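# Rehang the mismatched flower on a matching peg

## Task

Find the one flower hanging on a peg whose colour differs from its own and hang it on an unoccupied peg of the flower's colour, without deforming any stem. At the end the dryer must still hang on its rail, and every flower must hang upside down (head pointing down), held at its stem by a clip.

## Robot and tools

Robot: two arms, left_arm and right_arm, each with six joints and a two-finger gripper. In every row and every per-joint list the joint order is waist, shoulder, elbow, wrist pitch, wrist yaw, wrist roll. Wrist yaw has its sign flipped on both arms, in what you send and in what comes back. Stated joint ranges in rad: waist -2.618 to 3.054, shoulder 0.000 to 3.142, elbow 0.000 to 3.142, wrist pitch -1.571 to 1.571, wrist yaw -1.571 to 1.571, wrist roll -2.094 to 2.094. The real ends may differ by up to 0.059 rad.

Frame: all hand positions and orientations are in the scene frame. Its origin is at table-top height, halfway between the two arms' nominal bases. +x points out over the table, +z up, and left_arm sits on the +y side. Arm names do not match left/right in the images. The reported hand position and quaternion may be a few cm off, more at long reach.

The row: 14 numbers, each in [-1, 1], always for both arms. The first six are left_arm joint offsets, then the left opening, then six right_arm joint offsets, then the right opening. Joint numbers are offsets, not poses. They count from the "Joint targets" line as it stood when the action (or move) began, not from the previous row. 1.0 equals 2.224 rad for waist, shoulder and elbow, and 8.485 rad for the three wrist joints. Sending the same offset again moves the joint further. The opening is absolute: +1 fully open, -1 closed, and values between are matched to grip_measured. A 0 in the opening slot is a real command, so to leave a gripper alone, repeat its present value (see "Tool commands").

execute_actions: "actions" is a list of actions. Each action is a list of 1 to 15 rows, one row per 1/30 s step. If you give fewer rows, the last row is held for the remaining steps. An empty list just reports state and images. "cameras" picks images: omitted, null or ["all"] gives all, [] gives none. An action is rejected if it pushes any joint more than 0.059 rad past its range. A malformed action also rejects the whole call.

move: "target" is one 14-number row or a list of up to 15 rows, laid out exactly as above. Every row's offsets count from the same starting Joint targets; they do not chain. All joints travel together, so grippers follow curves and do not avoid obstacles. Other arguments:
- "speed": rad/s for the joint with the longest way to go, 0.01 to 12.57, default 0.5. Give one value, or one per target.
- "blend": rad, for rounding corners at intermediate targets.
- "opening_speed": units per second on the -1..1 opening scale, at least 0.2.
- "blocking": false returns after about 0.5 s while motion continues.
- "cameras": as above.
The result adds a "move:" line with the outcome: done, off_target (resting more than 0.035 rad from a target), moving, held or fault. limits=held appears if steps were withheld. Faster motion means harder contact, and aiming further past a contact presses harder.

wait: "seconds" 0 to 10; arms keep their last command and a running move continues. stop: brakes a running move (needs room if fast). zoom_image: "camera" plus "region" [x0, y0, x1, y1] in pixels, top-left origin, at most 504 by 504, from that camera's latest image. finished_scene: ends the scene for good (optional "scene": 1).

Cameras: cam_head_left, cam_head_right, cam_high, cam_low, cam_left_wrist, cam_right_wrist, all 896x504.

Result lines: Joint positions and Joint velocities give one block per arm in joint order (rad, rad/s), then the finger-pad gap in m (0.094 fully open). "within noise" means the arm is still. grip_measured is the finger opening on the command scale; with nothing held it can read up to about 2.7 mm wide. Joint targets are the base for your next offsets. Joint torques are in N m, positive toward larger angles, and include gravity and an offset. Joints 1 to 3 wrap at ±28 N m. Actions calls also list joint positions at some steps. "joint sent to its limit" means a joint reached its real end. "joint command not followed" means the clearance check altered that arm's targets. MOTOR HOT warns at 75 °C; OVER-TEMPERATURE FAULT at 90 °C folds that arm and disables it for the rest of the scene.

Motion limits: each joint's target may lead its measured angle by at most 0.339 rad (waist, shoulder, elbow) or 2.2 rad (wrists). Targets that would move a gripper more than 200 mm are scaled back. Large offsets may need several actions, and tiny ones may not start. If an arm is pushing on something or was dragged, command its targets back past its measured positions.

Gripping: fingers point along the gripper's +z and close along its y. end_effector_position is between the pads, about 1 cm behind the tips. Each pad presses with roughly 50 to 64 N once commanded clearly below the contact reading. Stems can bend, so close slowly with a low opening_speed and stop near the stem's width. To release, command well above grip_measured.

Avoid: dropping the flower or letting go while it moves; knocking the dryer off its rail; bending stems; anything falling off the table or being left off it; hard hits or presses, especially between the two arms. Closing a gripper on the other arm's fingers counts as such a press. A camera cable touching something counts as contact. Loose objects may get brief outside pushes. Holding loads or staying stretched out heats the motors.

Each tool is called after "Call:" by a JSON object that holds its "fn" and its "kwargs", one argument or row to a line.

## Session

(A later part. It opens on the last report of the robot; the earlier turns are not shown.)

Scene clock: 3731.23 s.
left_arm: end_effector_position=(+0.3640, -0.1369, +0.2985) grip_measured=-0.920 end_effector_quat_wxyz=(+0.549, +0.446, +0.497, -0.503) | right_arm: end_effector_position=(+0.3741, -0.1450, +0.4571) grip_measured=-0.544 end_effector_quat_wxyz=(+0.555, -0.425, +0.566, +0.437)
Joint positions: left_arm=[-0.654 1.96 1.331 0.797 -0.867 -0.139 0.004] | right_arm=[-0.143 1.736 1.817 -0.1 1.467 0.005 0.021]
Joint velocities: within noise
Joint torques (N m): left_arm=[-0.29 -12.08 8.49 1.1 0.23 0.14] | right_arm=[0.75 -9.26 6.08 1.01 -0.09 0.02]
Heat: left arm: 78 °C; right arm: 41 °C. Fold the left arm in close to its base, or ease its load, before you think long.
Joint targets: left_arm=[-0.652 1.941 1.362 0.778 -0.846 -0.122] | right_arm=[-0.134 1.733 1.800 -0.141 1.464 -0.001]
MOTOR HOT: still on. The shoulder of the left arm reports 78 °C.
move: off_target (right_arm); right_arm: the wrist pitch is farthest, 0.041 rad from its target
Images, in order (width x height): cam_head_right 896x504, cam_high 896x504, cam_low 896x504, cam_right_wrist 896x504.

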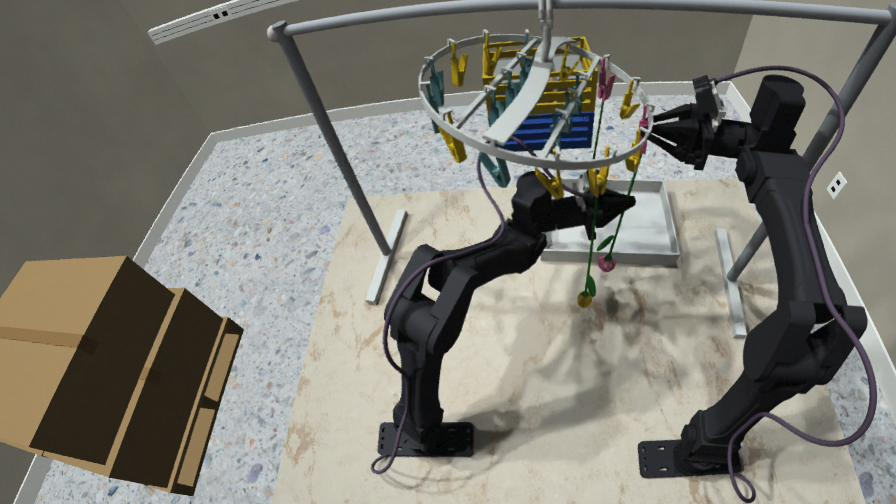

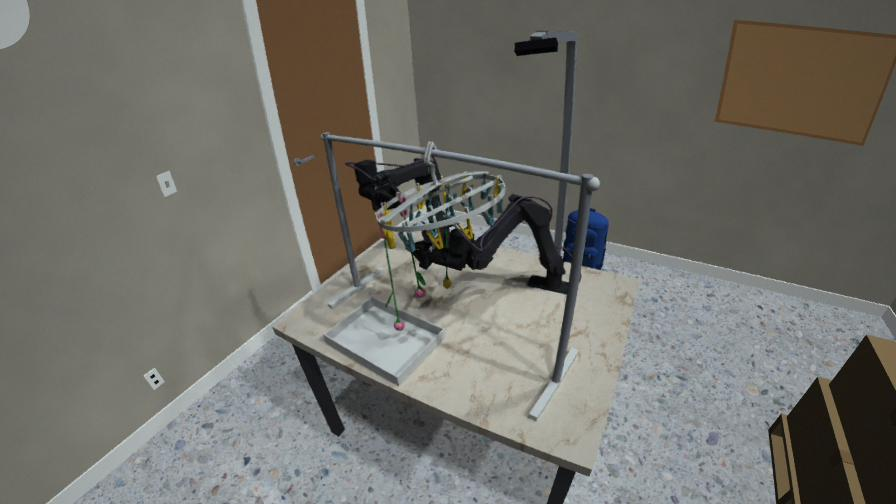

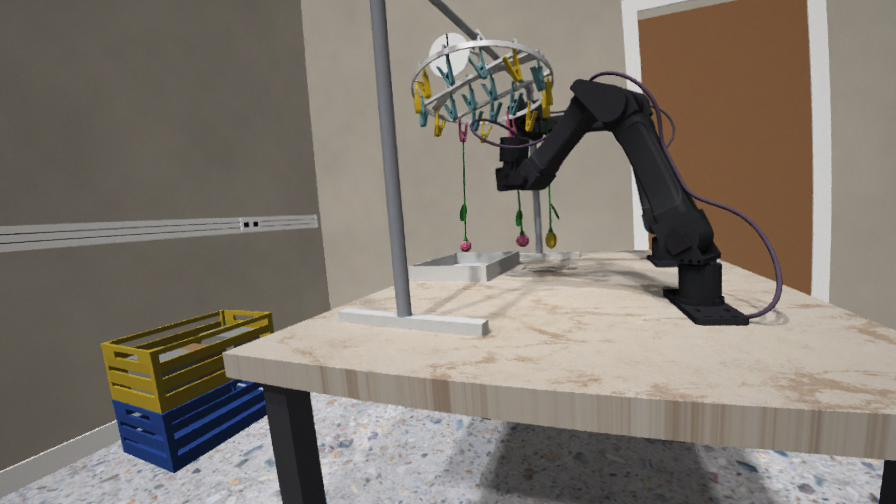

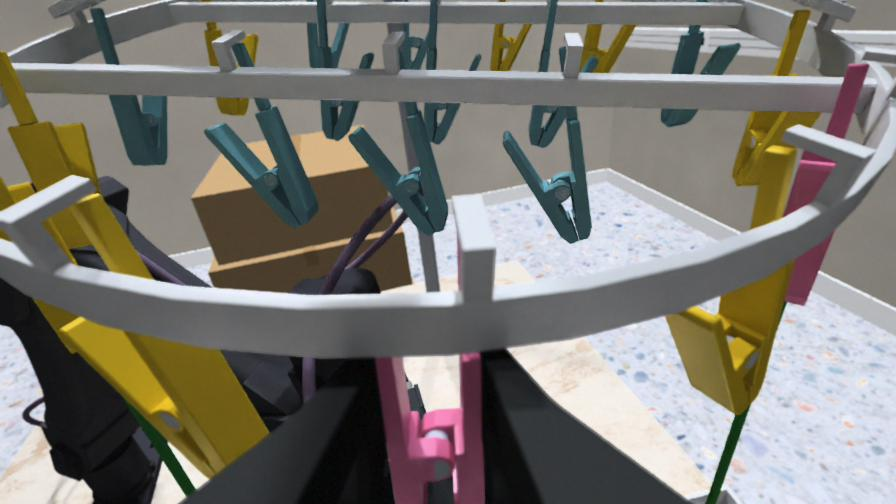

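Call:
{"fn": "move", "kwargs": {
  "target": [
    [0.0027, -0.0220, 0, -0.0041, 0.00236, 0, -0.97, 0, 0, 0, 0, 0, 0, -0.58],
    [0.0027, -0.0063, 0, -0.0018, 0.00236, 0, -0.97, 0, 0, 0, 0, 0, 0, -0.58]
  ],
  "speed": 0.12,
  "cameras": ["cam_low", "cam_right_wrist", "cam_head_right", "cam_high"]
}}

Call:
{"fn": "zoom_image", "kwargs": {
  "camera": "cam_high",
  "region": [396, 208, 412, 224]
}}

Call:
{"fn": "zoom_image", "kwargs": {
  "camera": "cam_right_wrist",
  "region": [400, 424, 500, 504]
}}

Call:
{"fn": "zoom_image", "kwargs": {
  "camera": "cam_head_right",
  "region": [632, 128, 656, 164]
}}

Scene clock: 3766.73 s.
left_arm: end_effector_position=(+0.3653, -0.1352, +0.3038) grip_measured=-0.920 end_effector_quat_wxyz=(+0.554, +0.440, +0.501, -0.499) | right_arm: end_effector_position=(+0.3741, -0.1450, +0.4571) grip_measured=-0.544 end_effector_quat_wxyz=(+0.555, -0.425, +0.566, +0.437)
Joint positions: left_arm=[-0.654 1.944 1.331 0.78 -0.849 -0.139 0.004] | right_arm=[-0.143 1.736 1.817 -0.1 1.467 0.005 0.021]
Joint velocities: within noise
Joint torques (N m): left_arm=[0.1 -12 8.27 1.15 0.22 0.1] | right_arm=[0.76 -9.26 6.08 1.01 -0.09 0.02]
Heat: left arm: 73 °C; right arm: 41 °C. Fold the left arm in close to its base, or ease its load, before you think long.
Joint targets: left_arm=[-0.646 1.927 1.362 0.763 -0.826 -0.122] | right_arm=[-0.134 1.733 1.800 -0.141 1.464 -0.001]
MOTOR HOT: still on. The shoulder of the left arm reports 73 °C.
move: off_target (right_arm); right_arm: the wrist pitch is farthest, 0.041 rad from its target
Images, in order (width x height): cam_head_right 896x504, cam_high 896x504, cam_low 896x504, cam_right_wrist 896x504.

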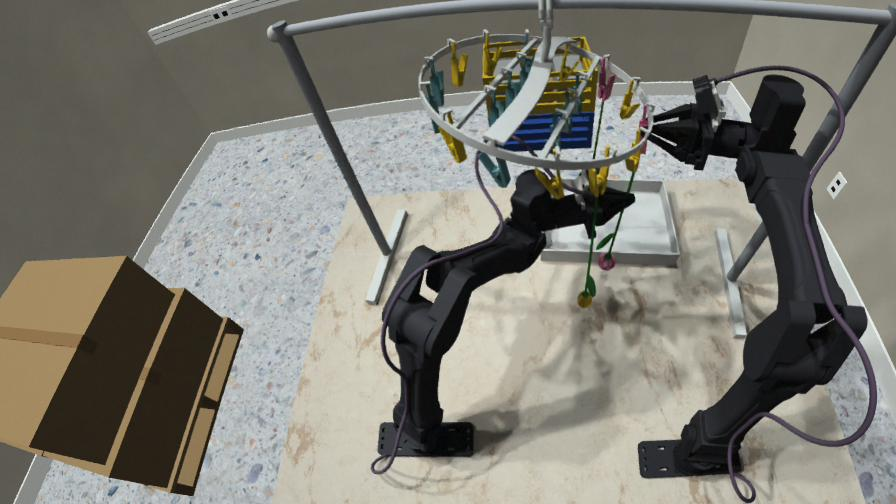

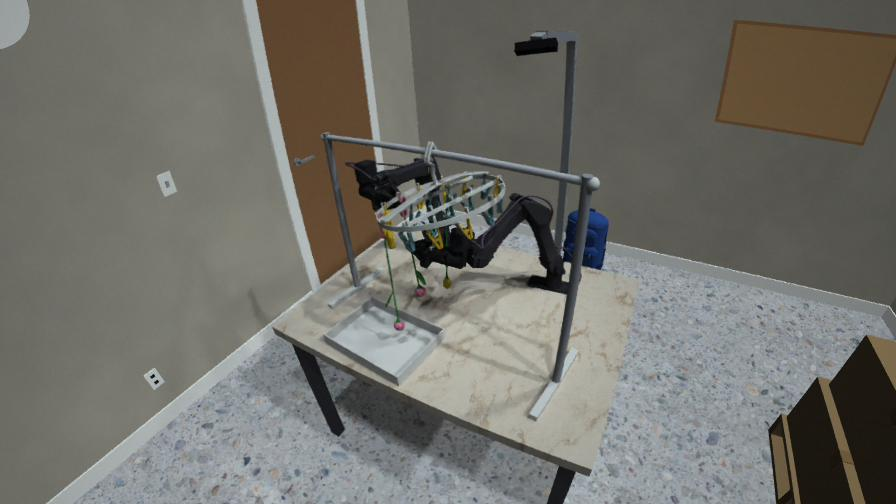

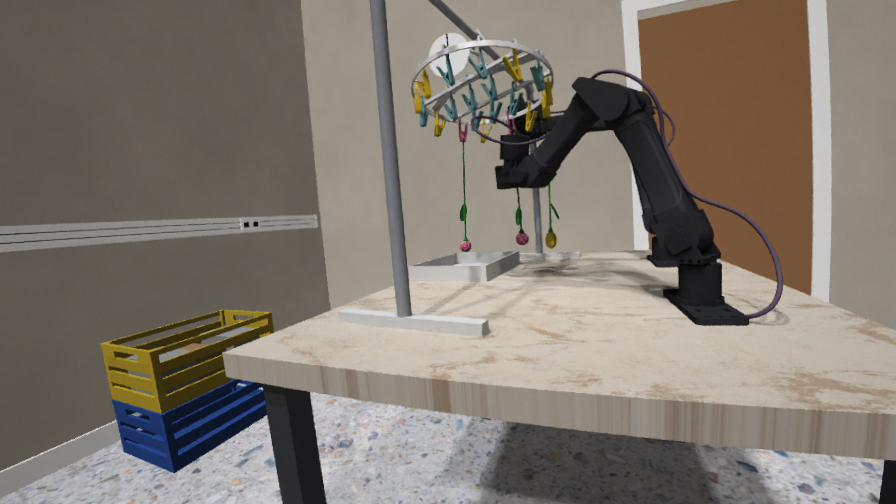

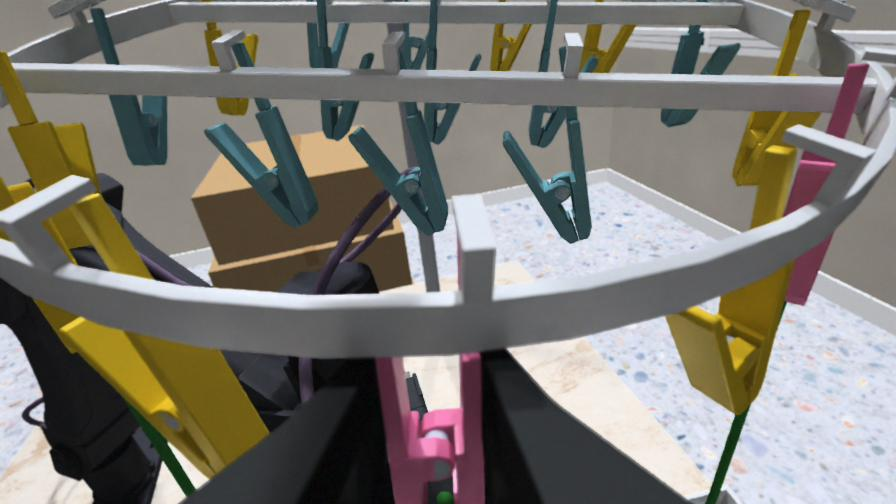

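Scaled by 31.500 from the camera's 896x504 image, which has a finer 1280x720 frame.

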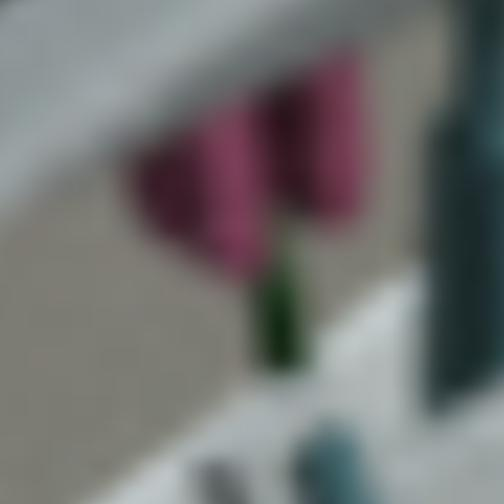

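Scaled by 5.040 from the camera's 896x504 image, which has a finer 1280x720 frame.

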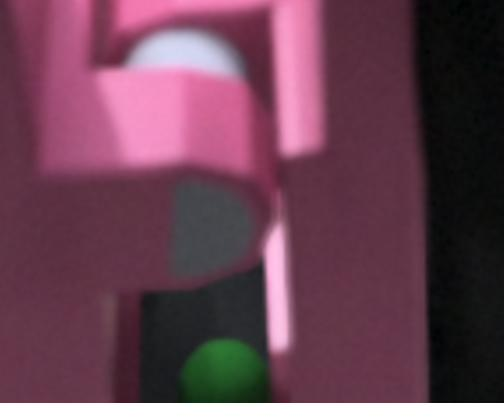

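Scaled by 14.000 from the camera's 896x504 image, which has a finer 1280x720 frame.

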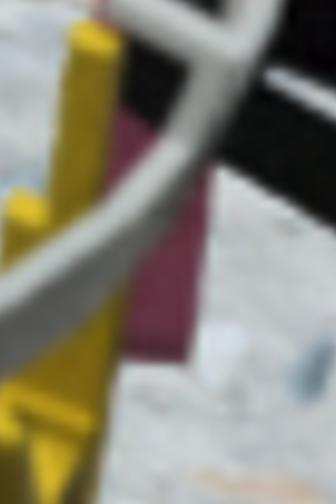

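Call:
{"fn": "move", "kwargs": {
  "target": [
    [-0.0036, 0, 0.0193, -0.0041, -0.0045, 0, -0.97, 0, 0, 0, 0, 0, 0, -0.58],
    [-0.0036, 0, 0.0058, -0.0018, -0.0045, 0, -0.97, 0, 0, 0, 0, 0, 0, -0.58]
  ],
  "speed": 0.1,
  "cameras": ["cam_low", "cam_right_wrist", "cam_head_right", "cam_high"]
}}

Call:
{"fn": "zoom_image", "kwargs": {
  "camera": "cam_high",
  "region": [396, 208, 412, 224]
}}

Call:
{"fn": "zoom_image", "kwargs": {
  "camera": "cam_right_wrist",
  "region": [400, 424, 500, 504]
}}

Scene clock: 3802.20 s.
left_arm: end_effector_position=(+0.3637, -0.1363, +0.3073) grip_measured=-0.920 end_effector_quat_wxyz=(+0.550, +0.445, +0.497, -0.502) | right_arm: end_effector_position=(+0.3741, -0.1450, +0.4571) grip_measured=-0.544 end_effector_quat_wxyz=(+0.555, -0.425, +0.566, +0.437)
Joint positions: left_arm=[-0.654 1.944 1.346 0.767 -0.864 -0.139 0.004] | right_arm=[-0.143 1.736 1.817 -0.1 1.467 0.005 0.021]
Joint velocities: within noise
Joint torques (N m): left_arm=[-0.47 -11.86 8.21 1.16 -0.01 0.13] | right_arm=[0.75 -9.28 6.08 1.01 -0.09 0.02]
Heat: left arm: 66 °C; right arm: 41 °C.
Joint targets: left_arm=[-0.654 1.927 1.375 0.748 -0.864 -0.122] | right_arm=[-0.134 1.733 1.800 -0.141 1.464 -0.001]
MOTOR HOT: cleared for the motors of the left arm.
move: off_target (right_arm); right_arm: the wrist pitch is farthest, 0.041 rad from its target
Images, in order (width x height): cam_head_right 896x504, cam_high 896x504, cam_low 896x504, cam_right_wrist 896x504.

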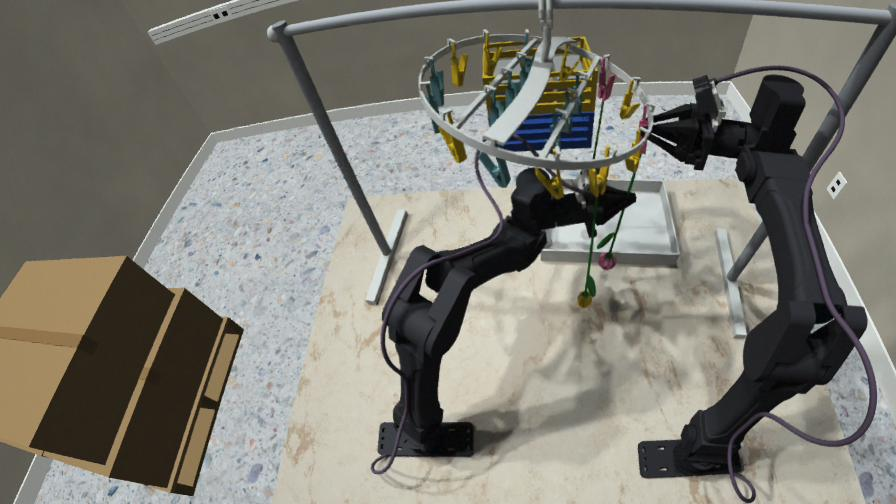

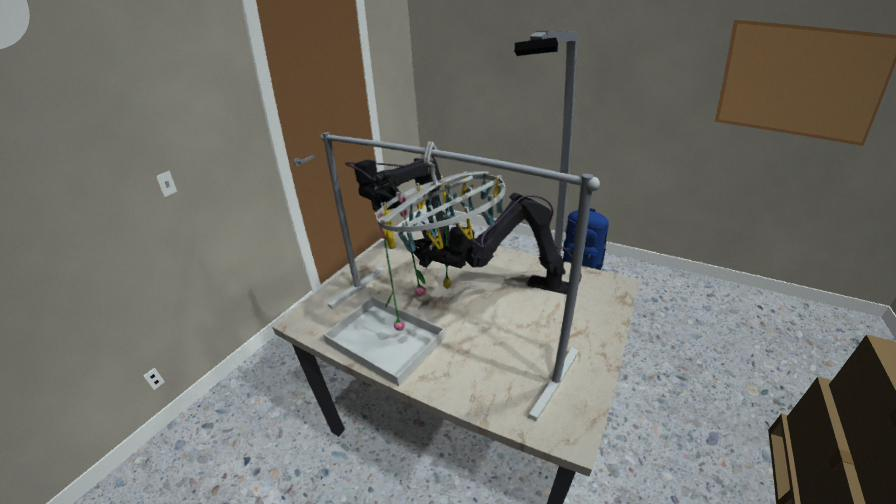

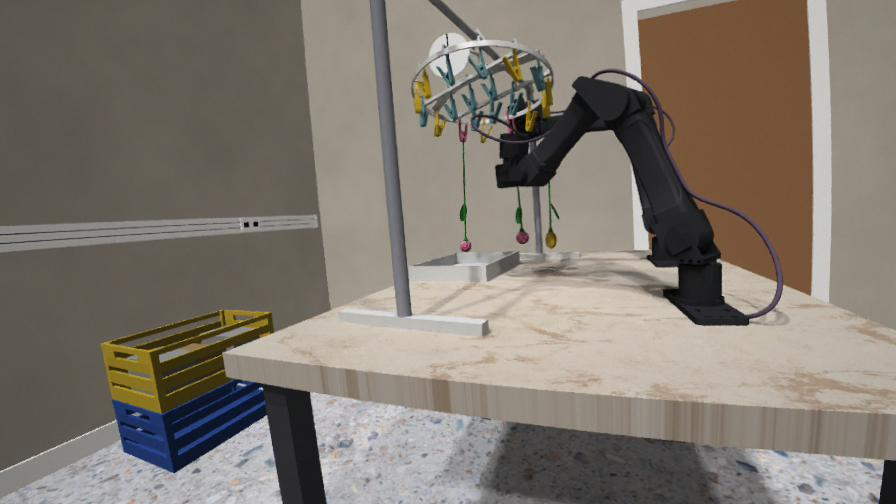

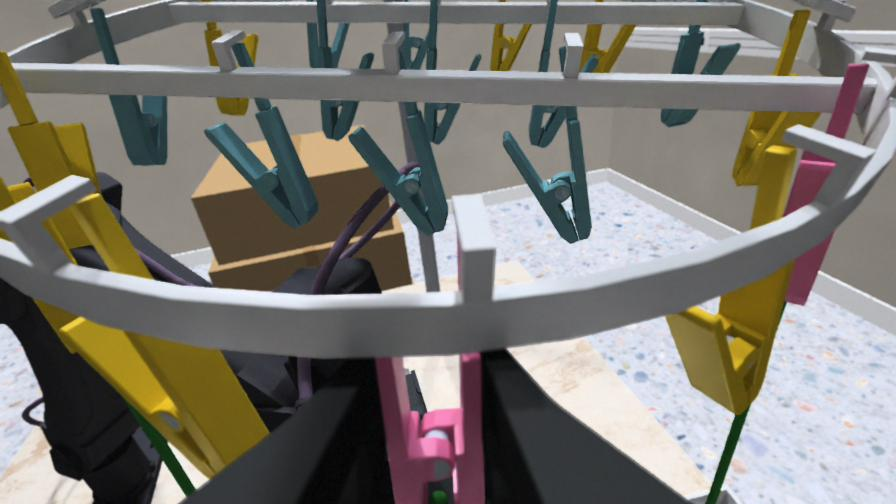

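Scaled by 31.500 from the camera's 896x504 image, which has a finer 1280x720 frame.

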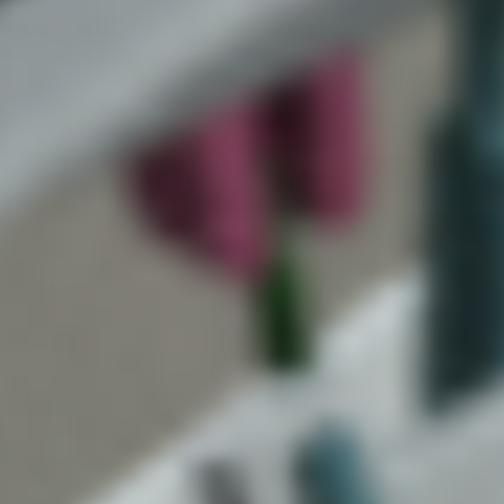

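Scaled by 5.040 from the camera's 896x504 image, which has a finer 1280x720 frame.

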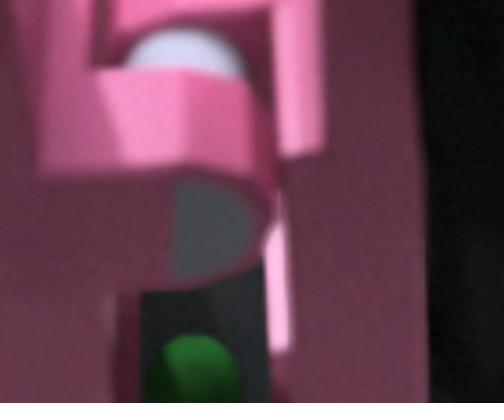

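Call:
{"fn": "move", "kwargs": {
  "target": [
    [0, -0.0184, 0.0198, -0.0065, -0.0007, 0, -0.97, 0, 0, 0, 0, 0, 0, -0.58],
    [0, -0.0027, 0.0063, -0.0041, -0.0007, 0, -0.97, 0, 0, 0, 0, 0, 0, -0.58]
  ],
  "speed": 0.1,
  "cameras": ["cam_low", "cam_right_wrist", "cam_head_right", "cam_high"]
}}

Call:
{"fn": "zoom_image", "kwargs": {
  "camera": "cam_high",
  "region": [396, 208, 412, 224]
}}

Call:
{"fn": "zoom_image", "kwargs": {
  "camera": "cam_right_wrist",
  "region": [400, 424, 500, 504]
}}

Call:
{"fn": "zoom_image", "kwargs": {
  "camera": "cam_head_right",
  "region": [620, 128, 660, 198]
}}

Scene clock: 3857.00 s.
left_arm: end_effector_position=(+0.3633, -0.1369, +0.3085) grip_measured=-0.920 end_effector_quat_wxyz=(+0.543, +0.446, +0.502, -0.504) | right_arm: end_effector_position=(+0.3741, -0.1450, +0.4571) grip_measured=-0.544 end_effector_quat_wxyz=(+0.555, -0.425, +0.566, +0.437)
Joint positions: left_arm=[-0.654 1.94 1.358 0.733 -0.871 -0.139 0.004] | right_arm=[-0.143 1.736 1.817 -0.1 1.467 0.005 0.021]
Joint velocities: within noise
Joint torques (N m): left_arm=[-0.51 -11.78 8.55 1.17 -0.02 0.1] | right_arm=[0.75 -9.28 6.08 1.01 -0.09 0.02]
Heat: left arm: 65 °C; right arm: 41 °C.
Joint targets: left_arm=[-0.654 1.921 1.389 0.713 -0.870 -0.122] | right_arm=[-0.134 1.733 1.800 -0.141 1.464 -0.001]
move: off_target (right_arm); right_arm: the wrist pitch is farthest, 0.041 rad from its target
Images, in order (width x height): cam_head_right 896x504, cam_high 896x504, cam_low 896x504, cam_right_wrist 896x504.

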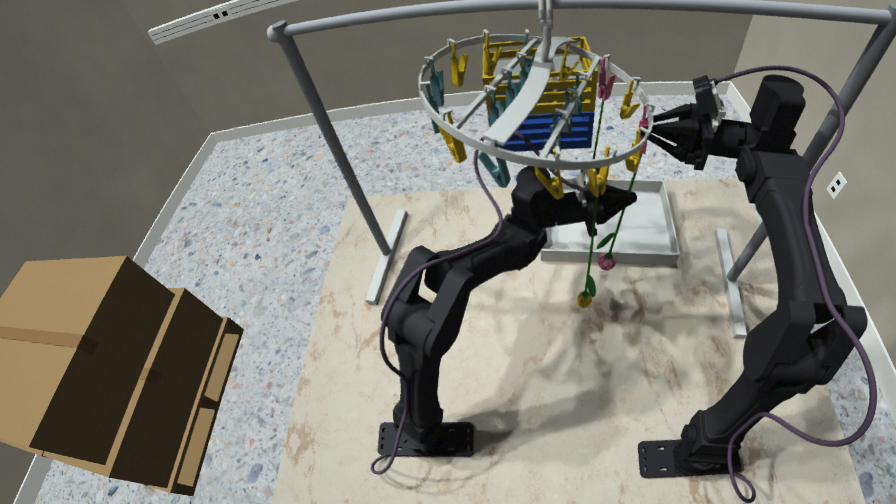

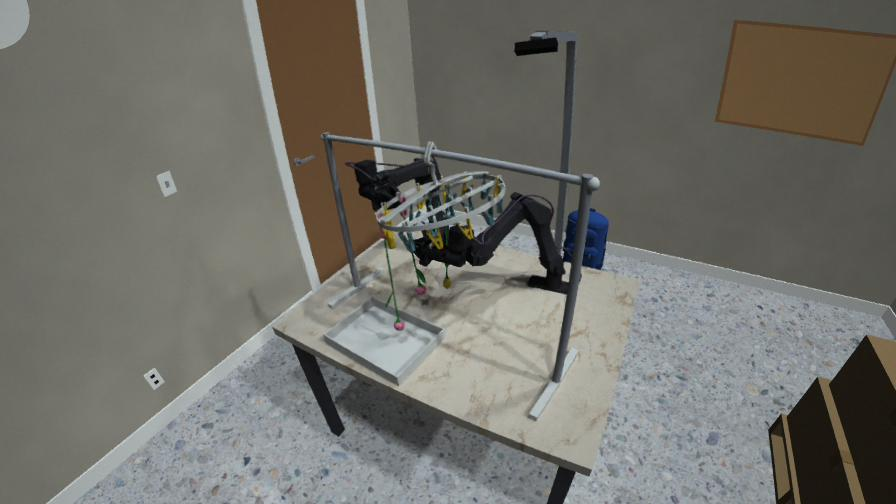

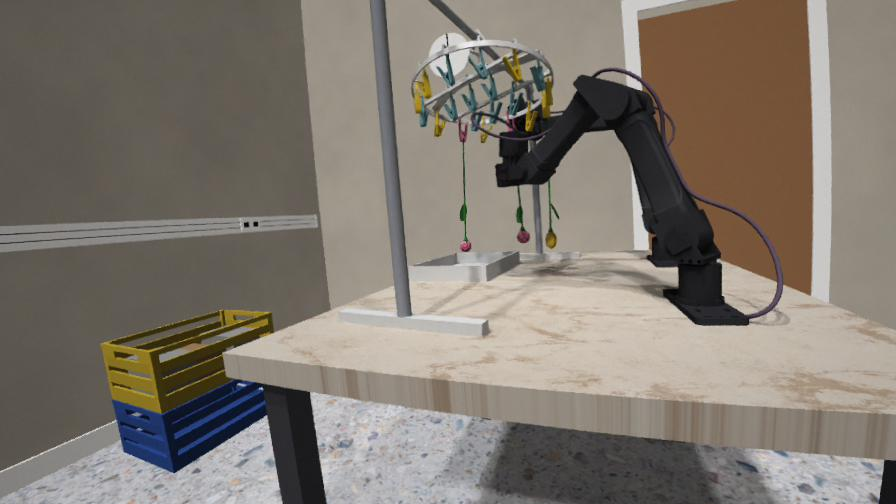

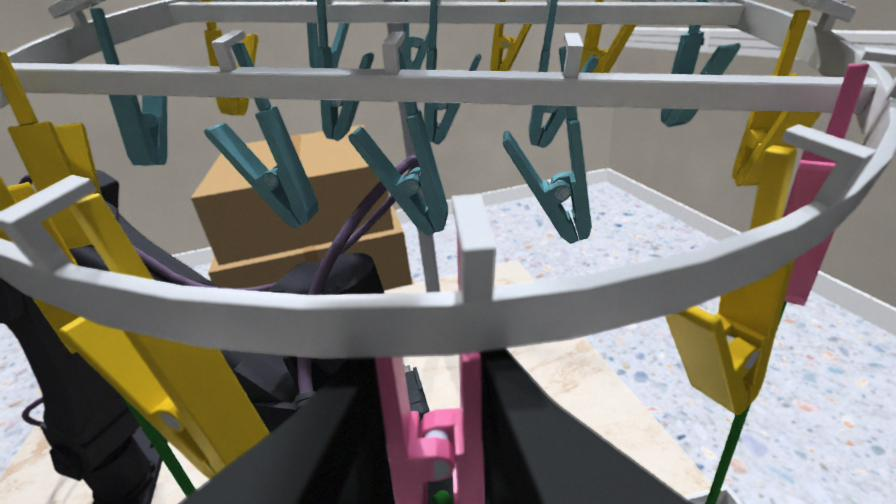

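Scaled by 31.500 from the camera's 896x504 image, which has a finer 1280x720 frame.

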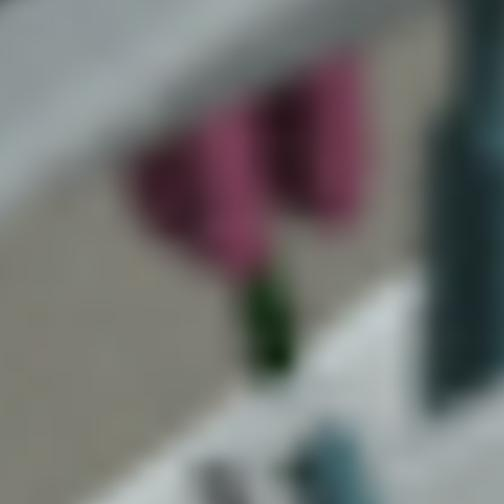

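Scaled by 5.040 from the camera's 896x504 image, which has a finer 1280x720 frame.

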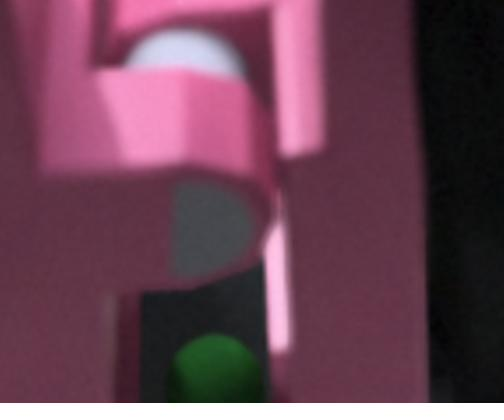

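Scaled by 7.200 from the camera's 896x504 image, which has a finer 1280x720 frame.

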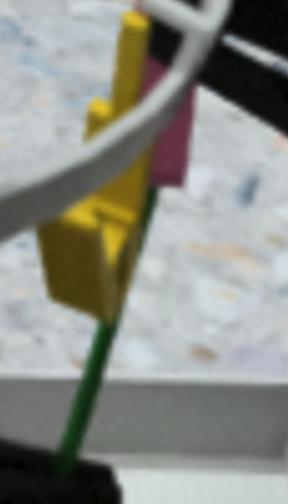

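Call:
{"fn": "move", "kwargs": {
  "target": [
    [0, -0.0198, 0, -0.0035, 0, 0, -0.97, 0, 0, 0, 0, 0, 0, -0.58],
    [0, -0.0040, 0, -0.0012, 0, 0, -0.97, 0, 0, 0, 0, 0, 0, -0.58]
  ],
  "speed": 0.1,
  "cameras": ["cam_low", "cam_right_wrist", "cam_head_right", "cam_high"]
}}

Call:
{"fn": "zoom_image", "kwargs": {
  "camera": "cam_high",
  "region": [396, 208, 412, 224]
}}

Call:
{"fn": "zoom_image", "kwargs": {
  "camera": "cam_right_wrist",
  "region": [400, 424, 500, 504]
}}

Scene clock: 3875.57 s.
left_arm: end_effector_position=(+0.3622, -0.1361, +0.3107) grip_measured=-0.920 end_effector_quat_wxyz=(+0.541, +0.446, +0.504, -0.504) | right_arm: end_effector_position=(+0.3741, -0.1450, +0.4571) grip_measured=-0.544 end_effector_quat_wxyz=(+0.555, -0.425, +0.566, +0.437)
Joint positions: left_arm=[-0.654 1.93 1.358 0.719 -0.871 -0.139 0.004] | right_arm=[-0.143 1.736 1.817 -0.1 1.467 0.005 0.021]
Joint velocities: within noise
Joint torques (N m): left_arm=[-0.43 -12.01 8.7 1.17 0 0.12] | right_arm=[0.75 -9.28 6.08 1.01 -0.09 0.02]
Heat: left arm: 66 °C; right arm: 41 °C.
Joint targets: left_arm=[-0.654 1.912 1.389 0.703 -0.870 -0.122] | right_arm=[-0.134 1.733 1.800 -0.141 1.464 -0.001]
move: off_target (right_arm); right_arm: the wrist pitch is farthest, 0.041 rad from its target
Images, in order (width x height): cam_head_right 896x504, cam_high 896x504, cam_low 896x504, cam_right_wrist 896x504.

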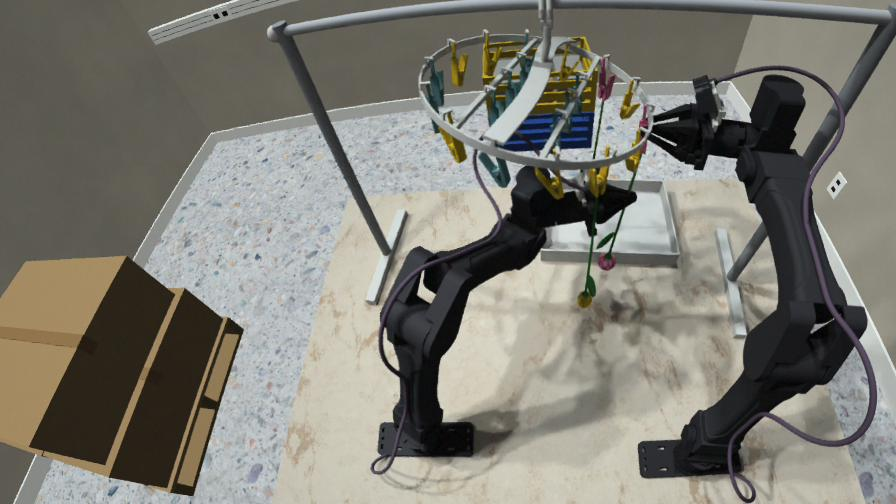

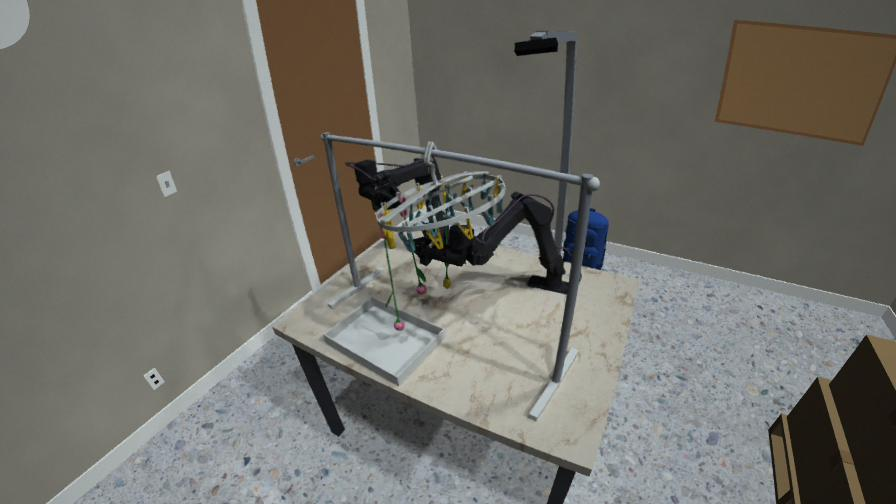

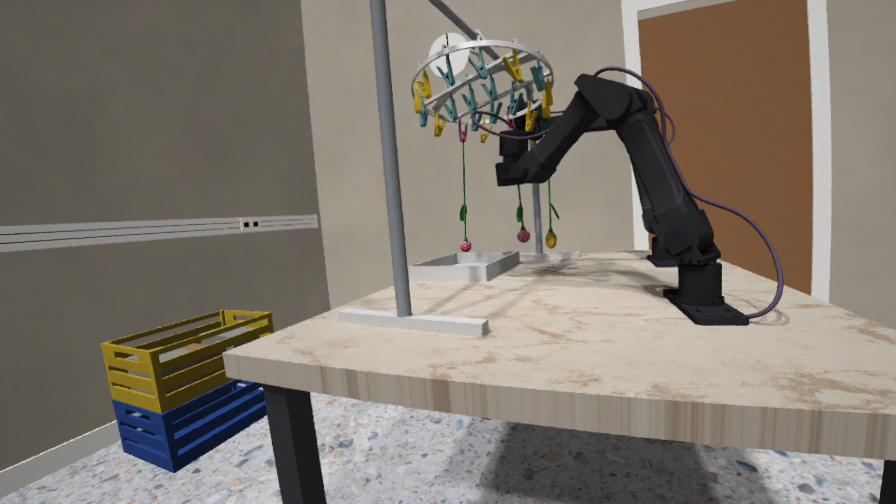

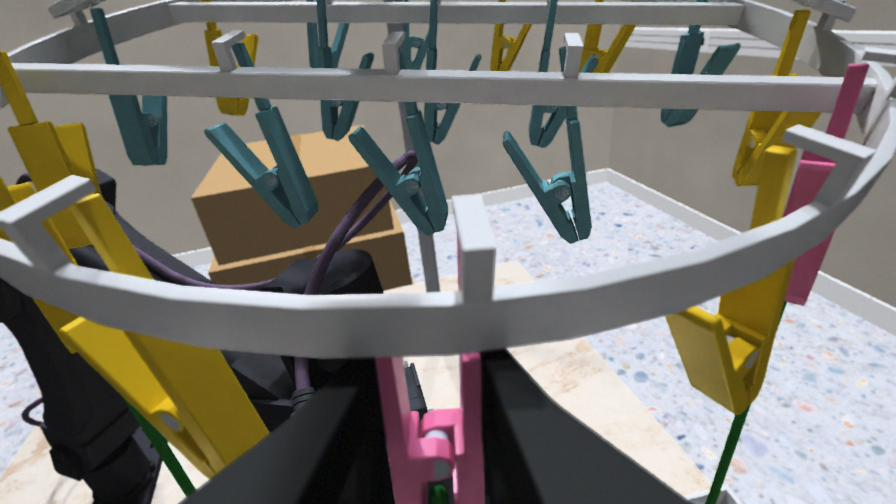

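Scaled by 31.500 from the camera's 896x504 image, which has a finer 1280x720 frame.

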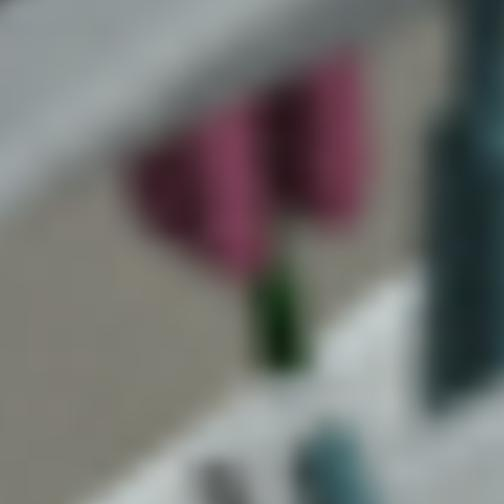

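Scaled by 5.040 from the camera's 896x504 image, which has a finer 1280x720 frame.

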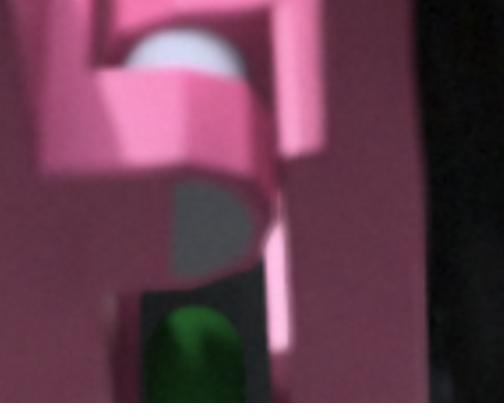

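Call:
{"fn": "move", "kwargs": {
  "target": [0, 0, 0, 0, 0, 0, -0.97, 0, 0, 0, 0, 0, 0, -0.2],
  "opening_speed": 0.3,
  "cameras": ["cam_head_left", "cam_right_wrist", "cam_head_right", "cam_high"]
}}

Call:
{"fn": "zoom_image", "kwargs": {
  "camera": "cam_high",
  "region": [396, 208, 412, 224]
}}

Call:
{"fn": "zoom_image", "kwargs": {
  "camera": "cam_right_wrist",
  "region": [380, 404, 500, 504]
}}

Scene clock: 3893.87 s.
left_arm: end_effector_position=(+0.3628, -0.1355, +0.3110) grip_measured=-0.920 end_effector_quat_wxyz=(+0.542, +0.445, +0.504, -0.504) | right_arm: end_effector_position=(+0.3741, -0.1450, +0.4571) grip_measured=-0.202 end_effector_quat_wxyz=(+0.555, -0.425, +0.566, +0.437)
Joint positions: left_arm=[-0.653 1.93 1.358 0.721 -0.871 -0.139 0.004] | right_arm=[-0.143 1.736 1.817 -0.1 1.467 0.005 0.037]
Joint velocities: within noise
Joint torques (N m): left_arm=[-0.4 -11.9 8.73 1.13 -0.01 0.09] | right_arm=[0.75 -9.28 6.08 1.01 -0.09 0.02]
Heat: left arm: 72 °C; right arm: 41 °C.
Joint targets: left_arm=[-0.654 1.912 1.389 0.703 -0.870 -0.122] | right_arm=[-0.134 1.733 1.800 -0.141 1.464 -0.001]
move: off_target (right_arm); right_arm: the wrist pitch is farthest, 0.041 rad from its target
Images, in order (width x height): cam_head_left 896x504, cam_head_right 896x504, cam_high 896x504, cam_right_wrist 896x504.

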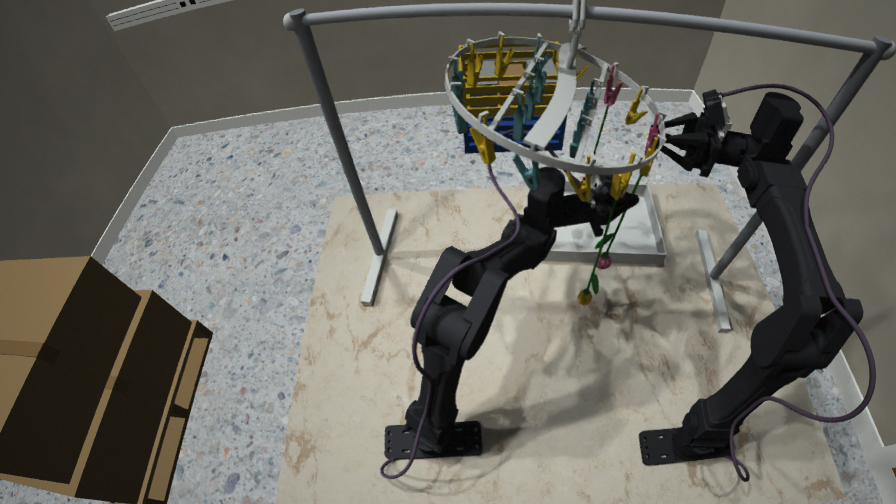

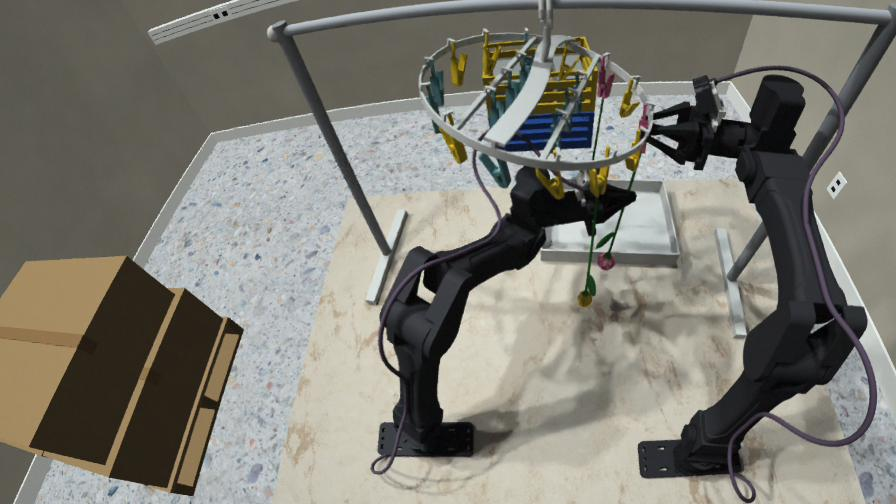

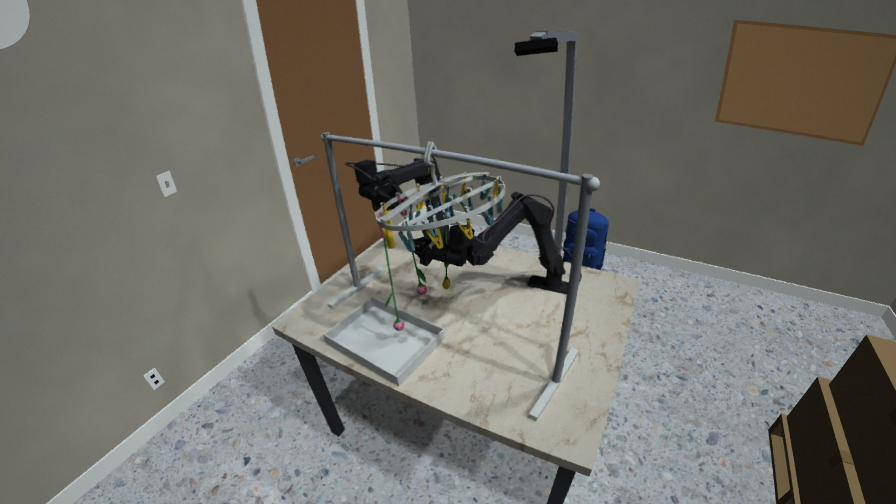

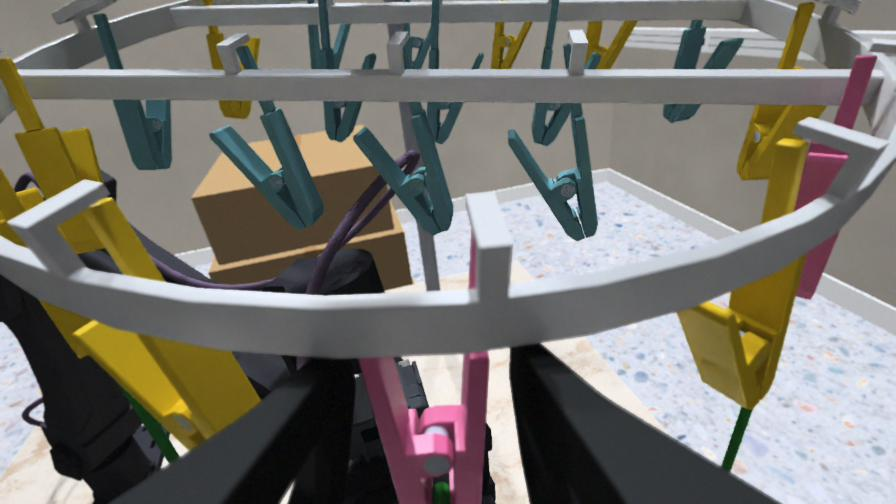

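Scaled by 31.500 from the camera's 896x504 image, which has a finer 1280x720 frame.

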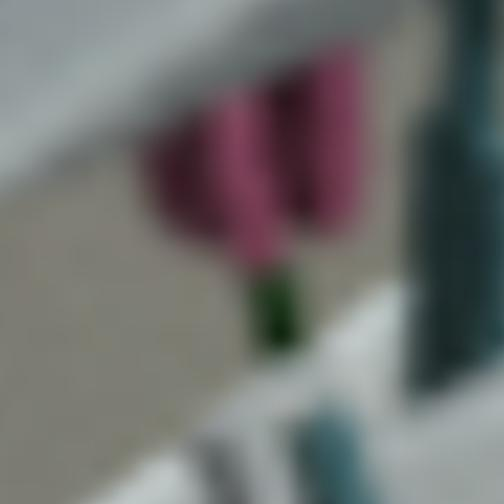

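Scaled by 4.200 from the camera's 896x504 image, which has a finer 1280x720 frame.

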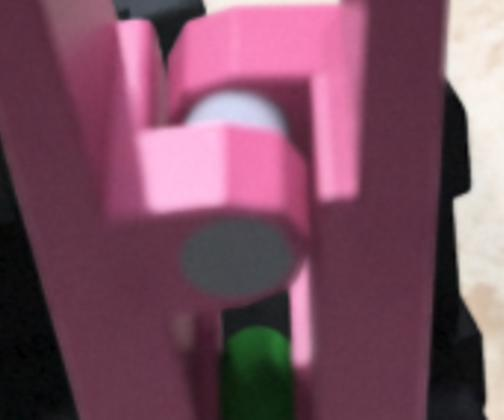

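Call:
{"fn": "move", "kwargs": {
  "target": [0,0,0,0,0,0,-0.97,0,0,0,0,0,0,0.05],
  "opening_speed": 0.4,
  "cameras": ["cam_right_wrist","cam_high","cam_head_left"]
}}

Scene clock: 3918.10 s.
left_arm: end_effector_position=(+0.3628, -0.1355, +0.3110) grip_measured=-0.920 end_effector_quat_wxyz=(+0.542, +0.445, +0.504, -0.504) | right_arm: end_effector_position=(+0.3741, -0.1450, +0.4571) grip_measured=+0.048 end_effector_quat_wxyz=(+0.555, -0.425, +0.566, +0.437)
Joint positions: left_arm=[-0.653 1.93 1.358 0.721 -0.871 -0.139 0.004] | right_arm=[-0.143 1.736 1.817 -0.1 1.467 0.005 0.049]
Joint velocities: within noise
Joint torques (N m): left_arm=[-0.31 -11.89 8.36 1.12 -0.02 0.1] | right_arm=[0.75 -9.28 6.09 1.01 -0.09 0.02]
Heat: left arm: 74 °C; right arm: 41 °C.
Joint targets: left_arm=[-0.654 1.912 1.389 0.703 -0.870 -0.122] | right_arm=[-0.134 1.733 1.800 -0.141 1.464 -0.001]
move: off_target (right_arm); right_arm: the wrist pitch is farthest, 0.041 rad from its target
Images, in order (width x height): cam_head_left 896x504, cam_high 896x504, cam_right_wrist 896x504.

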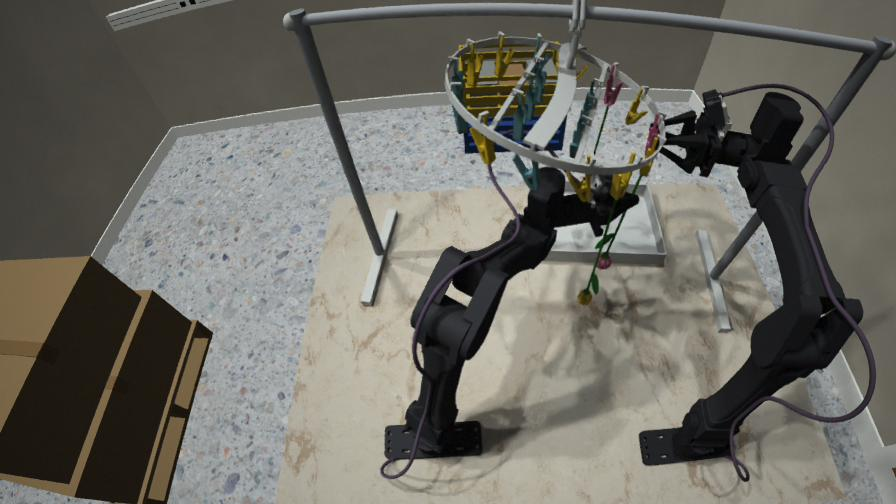

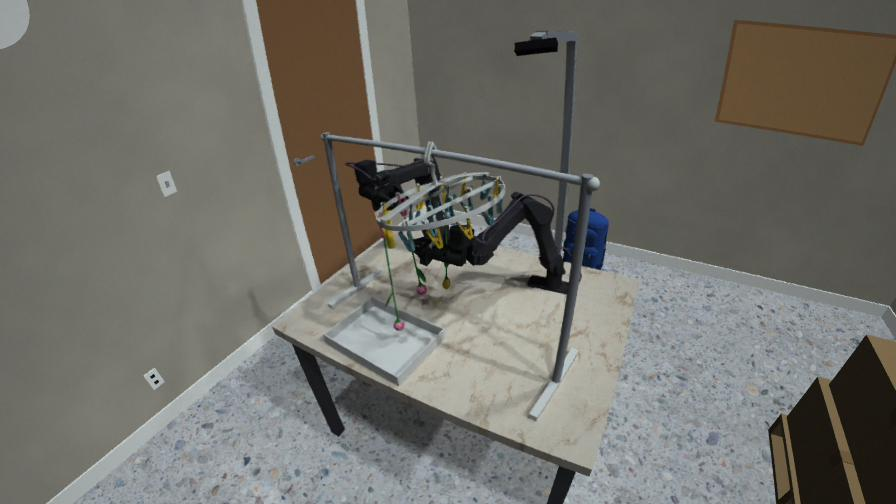

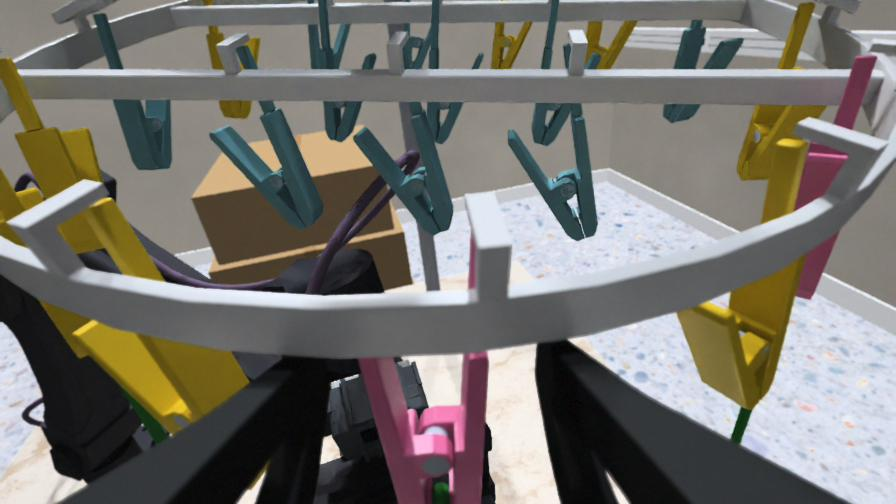

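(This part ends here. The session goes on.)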